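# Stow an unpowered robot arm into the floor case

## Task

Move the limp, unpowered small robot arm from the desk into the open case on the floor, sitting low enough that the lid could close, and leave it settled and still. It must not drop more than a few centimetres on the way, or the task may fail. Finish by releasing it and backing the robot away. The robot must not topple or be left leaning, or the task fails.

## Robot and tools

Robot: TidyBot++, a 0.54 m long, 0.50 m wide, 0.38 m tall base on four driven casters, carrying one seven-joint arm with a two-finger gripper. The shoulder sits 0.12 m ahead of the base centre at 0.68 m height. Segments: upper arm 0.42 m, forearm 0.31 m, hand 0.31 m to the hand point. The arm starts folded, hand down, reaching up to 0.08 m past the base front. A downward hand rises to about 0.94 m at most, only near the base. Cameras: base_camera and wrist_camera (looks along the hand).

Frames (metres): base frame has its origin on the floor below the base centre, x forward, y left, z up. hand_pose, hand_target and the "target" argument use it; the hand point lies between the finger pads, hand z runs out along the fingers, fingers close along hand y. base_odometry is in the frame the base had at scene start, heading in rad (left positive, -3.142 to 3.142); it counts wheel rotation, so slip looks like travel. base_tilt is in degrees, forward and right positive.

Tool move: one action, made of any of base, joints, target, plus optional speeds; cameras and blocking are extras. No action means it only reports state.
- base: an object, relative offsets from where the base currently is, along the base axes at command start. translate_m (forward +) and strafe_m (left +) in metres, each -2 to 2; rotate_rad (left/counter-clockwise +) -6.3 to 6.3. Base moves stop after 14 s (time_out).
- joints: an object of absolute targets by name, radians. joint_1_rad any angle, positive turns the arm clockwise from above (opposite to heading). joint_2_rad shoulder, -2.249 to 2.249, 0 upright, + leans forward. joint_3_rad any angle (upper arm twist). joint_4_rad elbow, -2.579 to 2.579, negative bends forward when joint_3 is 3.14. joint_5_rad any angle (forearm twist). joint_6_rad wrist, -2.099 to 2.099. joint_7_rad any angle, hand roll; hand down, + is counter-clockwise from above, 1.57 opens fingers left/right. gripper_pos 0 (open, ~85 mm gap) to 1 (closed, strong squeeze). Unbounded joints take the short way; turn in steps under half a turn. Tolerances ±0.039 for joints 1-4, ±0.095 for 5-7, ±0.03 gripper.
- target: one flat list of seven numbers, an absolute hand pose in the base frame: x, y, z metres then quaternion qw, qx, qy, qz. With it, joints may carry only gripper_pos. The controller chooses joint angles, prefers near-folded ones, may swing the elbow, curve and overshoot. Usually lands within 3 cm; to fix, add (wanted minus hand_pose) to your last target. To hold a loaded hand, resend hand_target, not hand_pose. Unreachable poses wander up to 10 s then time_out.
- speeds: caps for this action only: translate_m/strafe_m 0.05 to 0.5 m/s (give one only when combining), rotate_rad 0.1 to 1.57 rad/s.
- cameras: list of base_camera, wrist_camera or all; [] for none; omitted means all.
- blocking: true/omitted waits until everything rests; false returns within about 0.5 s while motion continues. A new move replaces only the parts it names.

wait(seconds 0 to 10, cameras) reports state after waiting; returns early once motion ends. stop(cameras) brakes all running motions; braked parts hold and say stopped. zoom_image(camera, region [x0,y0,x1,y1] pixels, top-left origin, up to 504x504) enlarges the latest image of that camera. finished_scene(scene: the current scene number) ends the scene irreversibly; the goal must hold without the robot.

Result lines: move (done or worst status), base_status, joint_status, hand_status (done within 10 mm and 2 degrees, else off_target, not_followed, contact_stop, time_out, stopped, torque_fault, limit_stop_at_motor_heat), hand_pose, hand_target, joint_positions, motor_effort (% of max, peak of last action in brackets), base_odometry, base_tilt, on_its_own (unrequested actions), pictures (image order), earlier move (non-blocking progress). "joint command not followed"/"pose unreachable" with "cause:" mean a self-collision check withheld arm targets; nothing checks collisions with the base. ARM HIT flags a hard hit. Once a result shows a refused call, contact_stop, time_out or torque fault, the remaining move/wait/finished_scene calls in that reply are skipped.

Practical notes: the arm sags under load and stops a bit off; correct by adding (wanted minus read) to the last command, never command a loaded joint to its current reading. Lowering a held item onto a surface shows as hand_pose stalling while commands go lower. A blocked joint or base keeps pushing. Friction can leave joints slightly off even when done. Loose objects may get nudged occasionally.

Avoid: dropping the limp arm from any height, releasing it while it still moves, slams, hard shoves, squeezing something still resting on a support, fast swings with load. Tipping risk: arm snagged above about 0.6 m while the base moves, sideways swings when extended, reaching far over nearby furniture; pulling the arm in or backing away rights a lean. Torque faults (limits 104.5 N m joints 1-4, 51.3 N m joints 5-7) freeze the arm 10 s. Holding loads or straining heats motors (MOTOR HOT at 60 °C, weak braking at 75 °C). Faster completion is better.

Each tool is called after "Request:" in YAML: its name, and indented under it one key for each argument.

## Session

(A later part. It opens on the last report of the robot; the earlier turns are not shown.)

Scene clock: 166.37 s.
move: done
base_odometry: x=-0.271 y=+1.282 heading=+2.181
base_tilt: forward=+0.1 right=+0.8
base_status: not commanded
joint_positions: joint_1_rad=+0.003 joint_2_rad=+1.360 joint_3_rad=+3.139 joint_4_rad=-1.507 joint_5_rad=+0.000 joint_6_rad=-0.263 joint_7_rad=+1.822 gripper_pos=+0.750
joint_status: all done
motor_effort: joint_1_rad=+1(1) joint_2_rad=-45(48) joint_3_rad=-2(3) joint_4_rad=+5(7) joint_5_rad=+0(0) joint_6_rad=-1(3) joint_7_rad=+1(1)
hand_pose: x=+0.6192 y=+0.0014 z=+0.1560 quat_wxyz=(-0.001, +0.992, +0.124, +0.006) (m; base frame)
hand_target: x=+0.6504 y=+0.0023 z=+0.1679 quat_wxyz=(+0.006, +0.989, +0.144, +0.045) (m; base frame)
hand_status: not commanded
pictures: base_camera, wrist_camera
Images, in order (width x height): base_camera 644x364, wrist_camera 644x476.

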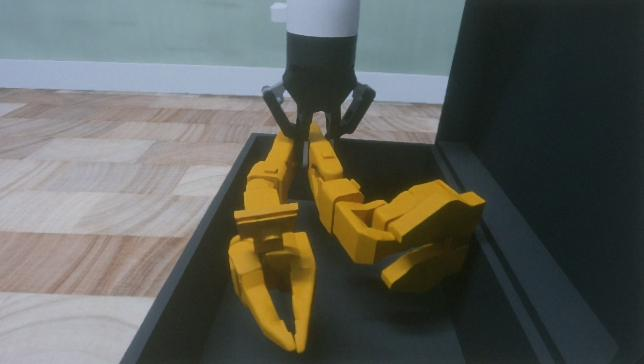

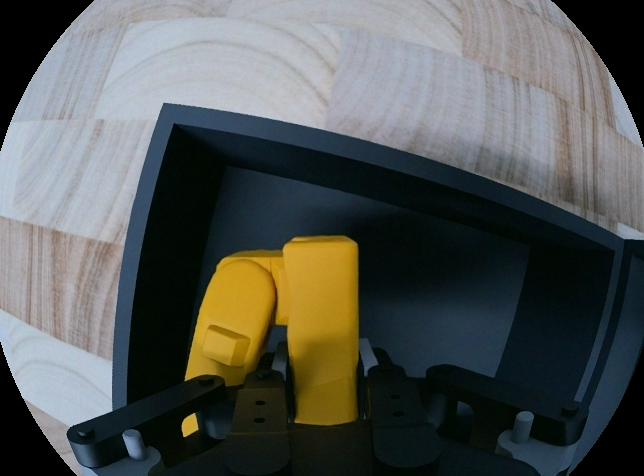

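Request:
move:
  joints: {"joint_2_rad": 1.455, "joint_4_rad": -1.41, "joint_6_rad": -0.19}

Scene clock: 167.83 s.
move: done
base_odometry: x=-0.271 y=+1.282 heading=+2.181
base_tilt: forward=+0.1 right=+0.7
base_status: not commanded
joint_positions: joint_1_rad=+0.003 joint_2_rad=+1.476 joint_3_rad=+3.139 joint_4_rad=-1.417 joint_5_rad=+0.000 joint_6_rad=-0.246 joint_7_rad=+1.822 gripper_pos=+0.750
joint_status: all done
motor_effort: joint_1_rad=+1(1) joint_2_rad=-45(48) joint_3_rad=-2(3) joint_4_rad=+4(6) joint_5_rad=+0(1) joint_6_rad=-1(3) joint_7_rad=+1(1)
hand_pose: x=+0.6163 y=+0.0014 z=+0.1059 quat_wxyz=(-0.001, +0.992, +0.124, +0.002) (m; base frame)
hand_target: x=+0.6497 y=+0.0023 z=+0.1179 quat_wxyz=(+0.005, +0.989, +0.144, +0.043) (m; base frame)
hand_status: not commanded
pictures: base_camera, wrist_camera
Images, in order (width x height): base_camera 644x364, wrist_camera 644x476.

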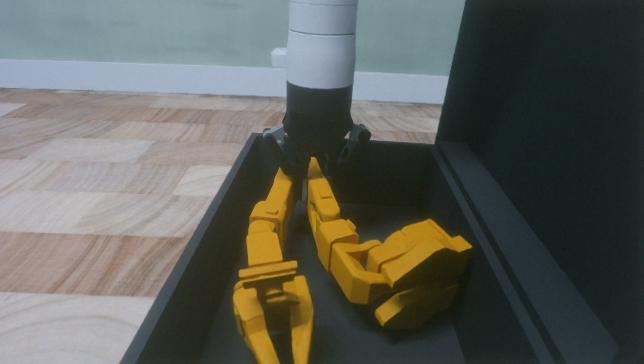

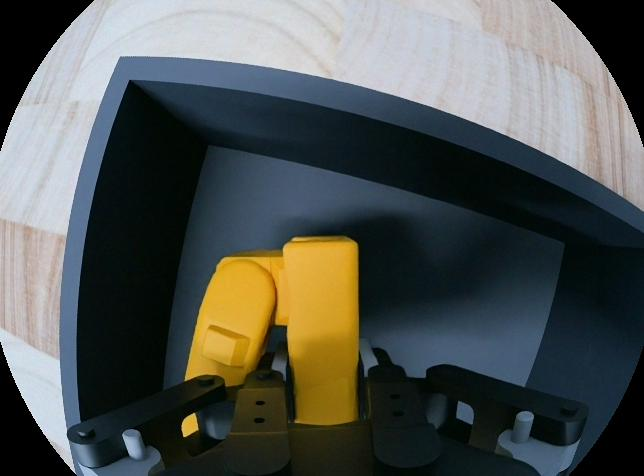

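Request:
move:
  joints: {"joint_2_rad": 1.548, "joint_4_rad": -1.32, "joint_6_rad": -0.185}

Request:
move:
  joints: {"joint_2_rad": 1.585, "joint_4_rad": -1.28, "joint_6_rad": -0.185}

Scene clock: 168.83 s.
move: done
base_odometry: x=-0.271 y=+1.282 heading=+2.181
base_tilt: forward=+0.1 right=+0.7
base_status: not commanded
joint_positions: joint_1_rad=+0.001 joint_2_rad=+1.531 joint_3_rad=+3.139 joint_4_rad=-1.343 joint_5_rad=+0.000 joint_6_rad=-0.246 joint_7_rad=+1.822 gripper_pos=+0.750
joint_status: all done
motor_effort: joint_1_rad=+2(3) joint_2_rad=-38(45) joint_3_rad=-2(4) joint_4_rad=+7(9) joint_5_rad=+1(2) joint_6_rad=+5(7) joint_7_rad=+2(2)
hand_pose: x=+0.6291 y=+0.0024 z=+0.0840 quat_wxyz=(+0.000, +0.992, +0.125, +0.011) (m; base frame)
hand_target: x=+0.6521 y=+0.0023 z=+0.0787 quat_wxyz=(+0.006, +0.989, +0.144, +0.044) (m; base frame)
hand_status: not commanded
pictures: base_camera, wrist_camera
Images, in order (width x height): base_camera 644x364, wrist_camera 644x476.

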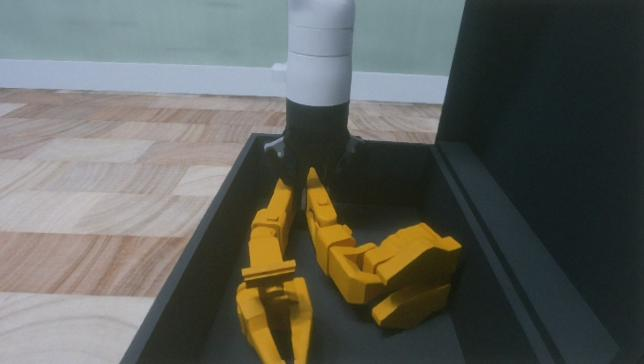

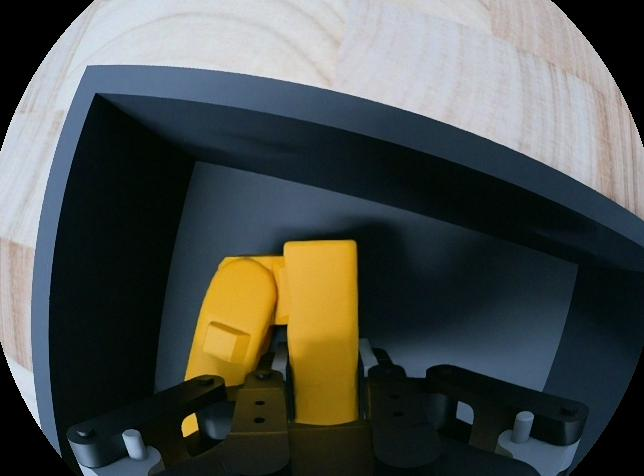

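Scene clock: 169.53 s.
move: done
base_odometry: x=-0.271 y=+1.282 heading=+2.181
base_tilt: forward=+0.1 right=+0.7
base_status: not commanded
joint_positions: joint_1_rad=+0.000 joint_2_rad=+1.563 joint_3_rad=+3.139 joint_4_rad=-1.303 joint_5_rad=+0.000 joint_6_rad=-0.246 joint_7_rad=+1.822 gripper_pos=+0.750
joint_status: all done
motor_effort: joint_1_rad=+2(3) joint_2_rad=-39(42) joint_3_rad=-2(3) joint_4_rad=+8(10) joint_5_rad=+1(2) joint_6_rad=+5(7) joint_7_rad=+2(2)
hand_pose: x=+0.6347 y=+0.0027 z=+0.0715 quat_wxyz=(+0.001, +0.992, +0.125, +0.015) (m; base frame)
hand_target: x=+0.6540 y=+0.0023 z=+0.0634 quat_wxyz=(+0.006, +0.989, +0.144, +0.045) (m; base frame)
hand_status: not commanded
pictures: base_camera, wrist_camera
Images, in order (width x height): base_camera 644x364, wrist_camera 644x476.

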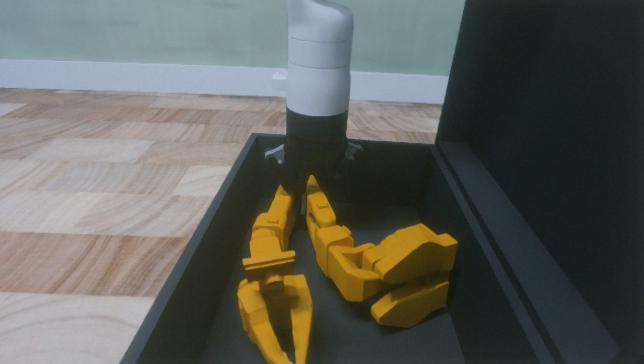

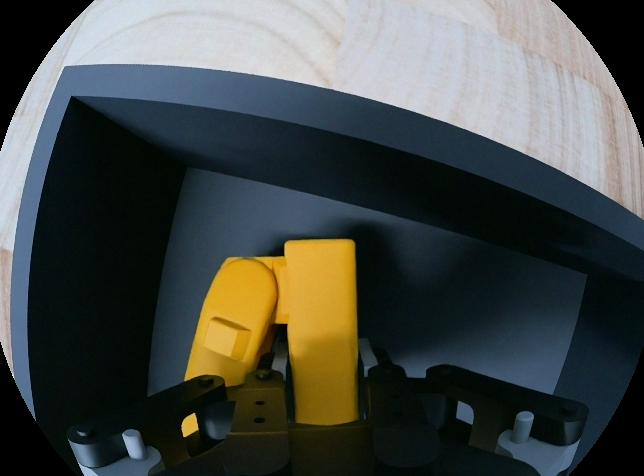

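Request:
move:
  joints: {"joint_2_rad": 1.625, "joint_4_rad": -1.275, "joint_6_rad": -0.20}

Scene clock: 170.40 s.
move: off_target
base_odometry: x=-0.271 y=+1.282 heading=+2.181
base_tilt: forward=+0.1 right=+0.7
base_status: not commanded
joint_positions: joint_1_rad=-0.001 joint_2_rad=+1.576 joint_3_rad=+3.139 joint_4_rad=-1.289 joint_5_rad=+0.000 joint_6_rad=-0.246 joint_7_rad=+1.822 gripper_pos=+0.750
joint_status: joint_2_rad off_target (ended at +1.576, target +1.625); the others done
motor_effort: joint_1_rad=+1(3) joint_2_rad=-32(38) joint_3_rad=-3(3) joint_4_rad=+9(9) joint_5_rad=+0(1) joint_6_rad=+8(8) joint_7_rad=+1(2)
hand_pose: x=+0.6356 y=+0.0033 z=+0.0663 quat_wxyz=(+0.001, +0.992, +0.126, +0.016) (m; base frame)
hand_target: x=+0.6273 y=+0.0023 z=+0.0428 quat_wxyz=(+0.002, +0.989, +0.144, +0.021) (m; base frame)
hand_status: not commanded
pictures: base_camera, wrist_camera
Images, in order (width x height): base_camera 644x364, wrist_camera 644x476.

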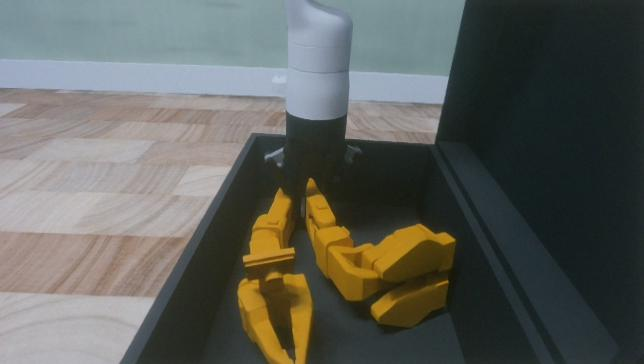

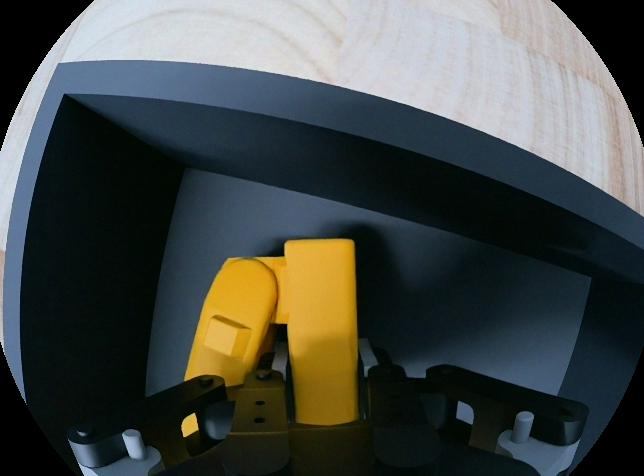

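Request:
move:
  joints: {"joint_2_rad": 1.60, "joint_4_rad": -1.285, "gripper_pos": 0.6}

Scene clock: 171.17 s.
move: done
base_odometry: x=-0.271 y=+1.282 heading=+2.181
base_tilt: forward=+0.1 right=+0.8
base_status: not commanded
joint_positions: joint_1_rad=+0.001 joint_2_rad=+1.579 joint_3_rad=+3.140 joint_4_rad=-1.289 joint_5_rad=+0.000 joint_6_rad=-0.244 joint_7_rad=+1.823 gripper_pos=+0.600
joint_status: all done
motor_effort: joint_1_rad=+0(2) joint_2_rad=-38(42) joint_3_rad=-3(6) joint_4_rad=+6(8) joint_5_rad=+0(1) joint_6_rad=+2(6) joint_7_rad=+0(1)
hand_pose: x=+0.6338 y=+0.0022 z=+0.0645 quat_wxyz=(+0.001, +0.992, +0.125, +0.015) (m; base frame)
hand_target: x=+0.6370 y=+0.0023 z=+0.0547 quat_wxyz=(+0.003, +0.989, +0.144, +0.028) (m; base frame)
hand_status: not commanded
pictures: base_camera, wrist_camera
Images, in order (width x height): base_camera 644x364, wrist_camera 644x476.

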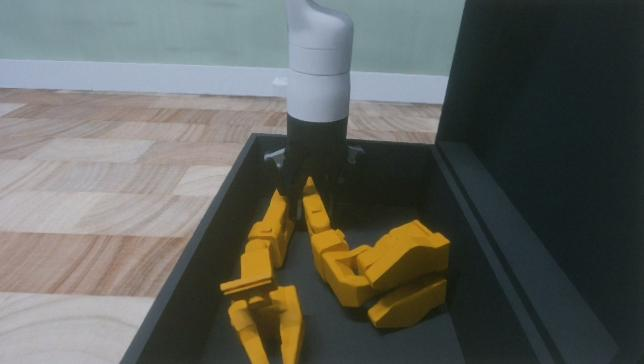

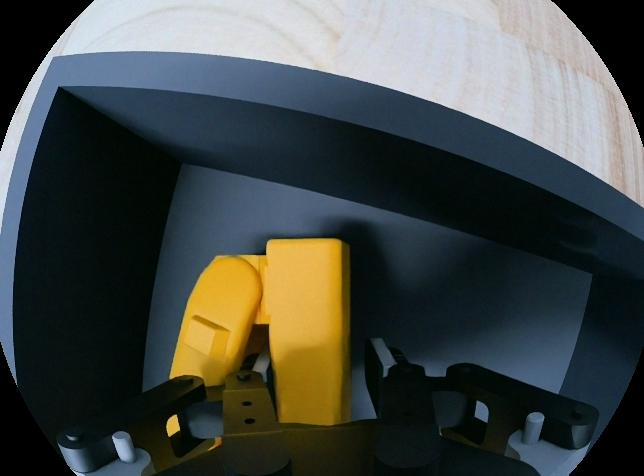

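Request:
move:
  joints: {"joint_1_rad": -0.006, "gripper_pos": 0.55}
  cameras: ["wrist_camera"]

Request:
move:
  joints: {"joint_2_rad": 1.45, "joint_4_rad": -1.43, "joint_6_rad": -0.30}

Scene clock: 171.77 s.
move: done
base_odometry: x=-0.271 y=+1.282 heading=+2.181
base_tilt: forward=+0.1 right=+0.8
base_status: not commanded
joint_positions: joint_1_rad=+0.001 joint_2_rad=+1.580 joint_3_rad=+3.140 joint_4_rad=-1.289 joint_5_rad=+0.000 joint_6_rad=-0.244 joint_7_rad=+1.823 gripper_pos=+0.550
joint_status: all done
motor_effort: joint_1_rad=-1(2) joint_2_rad=-39(40) joint_3_rad=-4(5) joint_4_rad=+6(6) joint_5_rad=+0(0) joint_6_rad=+1(2) joint_7_rad=+1(1)
hand_pose: x=+0.6335 y=+0.0019 z=+0.0641 quat_wxyz=(+0.001, +0.992, +0.125, +0.015) (m; base frame)
hand_target: x=+0.6369 y=+0.0054 z=+0.0547 quat_wxyz=(+0.003, +0.989, +0.147, +0.028) (m; base frame)
hand_status: not commanded
pictures: wrist_camera
Images, in order (width x height): wrist_camera 644x476.

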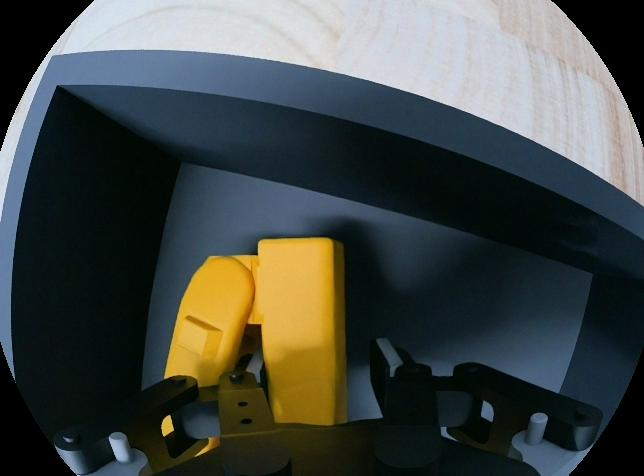

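Scene clock: 173.10 s.
move: done
base_odometry: x=-0.271 y=+1.282 heading=+2.181
base_tilt: forward=+0.1 right=+0.8
base_status: not commanded
joint_positions: joint_1_rad=+0.000 joint_2_rad=+1.450 joint_3_rad=+3.140 joint_4_rad=-1.419 joint_5_rad=+0.000 joint_6_rad=-0.254 joint_7_rad=+1.823 gripper_pos=+0.550
joint_status: all done
motor_effort: joint_1_rad=+1(1) joint_2_rad=-41(44) joint_3_rad=-3(4) joint_4_rad=+5(7) joint_5_rad=+0(0) joint_6_rad=+0(2) joint_7_rad=+0(1)
hand_pose: x=+0.6268 y=+0.0027 z=+0.1183 quat_wxyz=(+0.000, +0.992, +0.126, +0.009) (m; base frame)
hand_target: x=+0.6060 y=+0.0053 z=+0.1178 quat_wxyz=(-0.003, +0.989, +0.147, -0.019) (m; base frame)
hand_status: not commanded
pictures: base_camera, wrist_camera
Images, in order (width x height): base_camera 644x364, wrist_camera 644x476.

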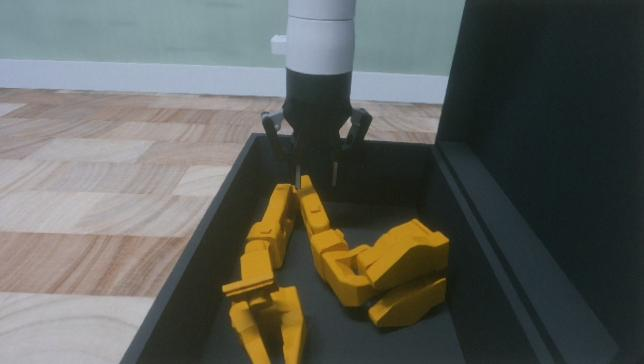

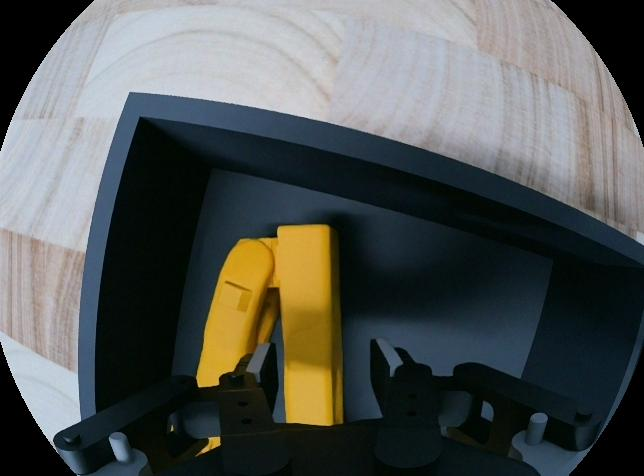

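Request:
move:
  joints: {"joint_2_rad": 0.9, "joint_4_rad": -1.85, "joint_6_rad": -0.40}

Request:
move:
  base: {"translate_m": -0.3}

Scene clock: 174.93 s.
move: done
base_odometry: x=-0.271 y=+1.282 heading=+2.181
base_tilt: forward=+0.2 right=+0.8
base_status: not commanded
joint_positions: joint_1_rad=+0.000 joint_2_rad=+0.909 joint_3_rad=+3.140 joint_4_rad=-1.837 joint_5_rad=+0.000 joint_6_rad=-0.325 joint_7_rad=+1.823 gripper_pos=+0.550
joint_status: all done
motor_effort: joint_1_rad=+1(1) joint_2_rad=-35(44) joint_3_rad=-2(3) joint_4_rad=+7(9) joint_5_rad=+0(0) joint_6_rad=+1(2) joint_7_rad=+1(1)
hand_pose: x=+0.5943 y=+0.0026 z=+0.3398 quat_wxyz=(+0.004, +0.991, +0.126, +0.035) (m; base frame)
hand_target: x=+0.5659 y=+0.0049 z=+0.3415 quat_wxyz=(-0.001, +0.989, +0.148, -0.004) (m; base frame)
hand_status: not commanded
pictures: base_camera, wrist_camera
Images, in order (width x height): base_camera 644x364, wrist_camera 644x476.

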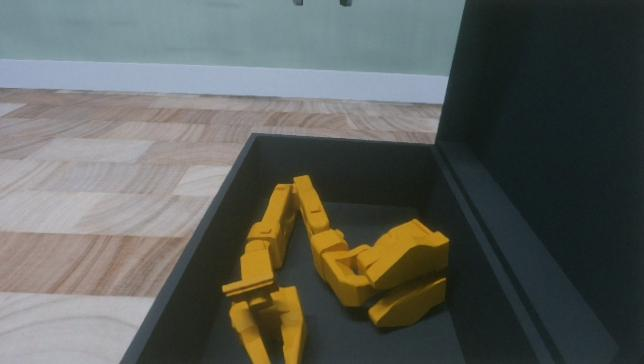

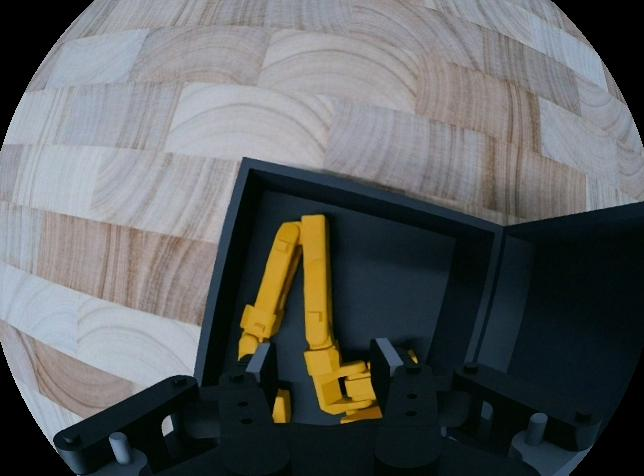

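Scene clock: 176.70 s.
move: done
base_odometry: x=-0.098 y=+1.036 heading=+2.182
base_tilt: forward=+0.1 right=+0.7
base_status: done
joint_positions: joint_1_rad=-0.001 joint_2_rad=+0.906 joint_3_rad=+3.140 joint_4_rad=-1.849 joint_5_rad=+0.000 joint_6_rad=-0.332 joint_7_rad=+1.823 gripper_pos=+0.550
joint_status: not commanded
motor_effort: joint_1_rad=+1(2) joint_2_rad=-35(36) joint_3_rad=-2(3) joint_4_rad=+7(9) joint_5_rad=+0(1) joint_6_rad=+1(2) joint_7_rad=+0(1)
hand_pose: x=+0.5857 y=+0.0027 z=+0.3393 quat_wxyz=(+0.003, +0.992, +0.126, +0.027) (m; base frame)
hand_target: x=+0.5659 y=+0.0049 z=+0.3415 quat_wxyz=(-0.001, +0.989, +0.148, -0.004) (m; base frame)
hand_status: not commanded
pictures: base_camera, wrist_camera
Images, in order (width x height): base_camera 644x364, wrist_camera 644x476.

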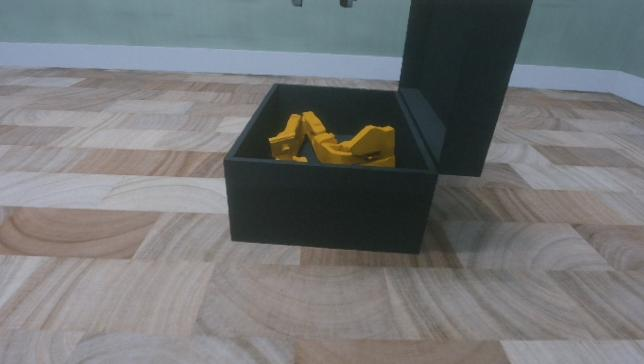

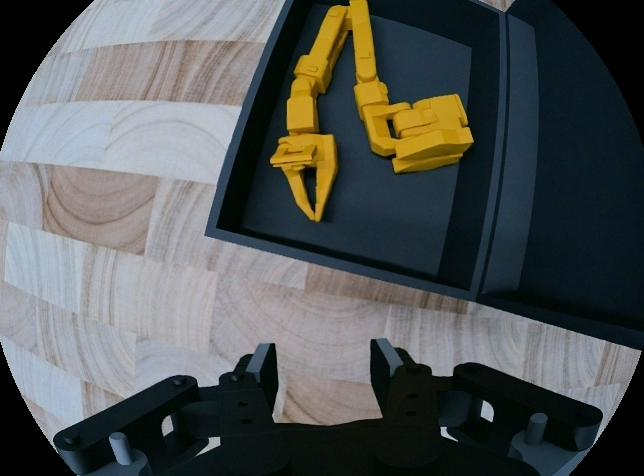

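Request:
finished_scene:
  scene: 1

The scene is finished: the task was done.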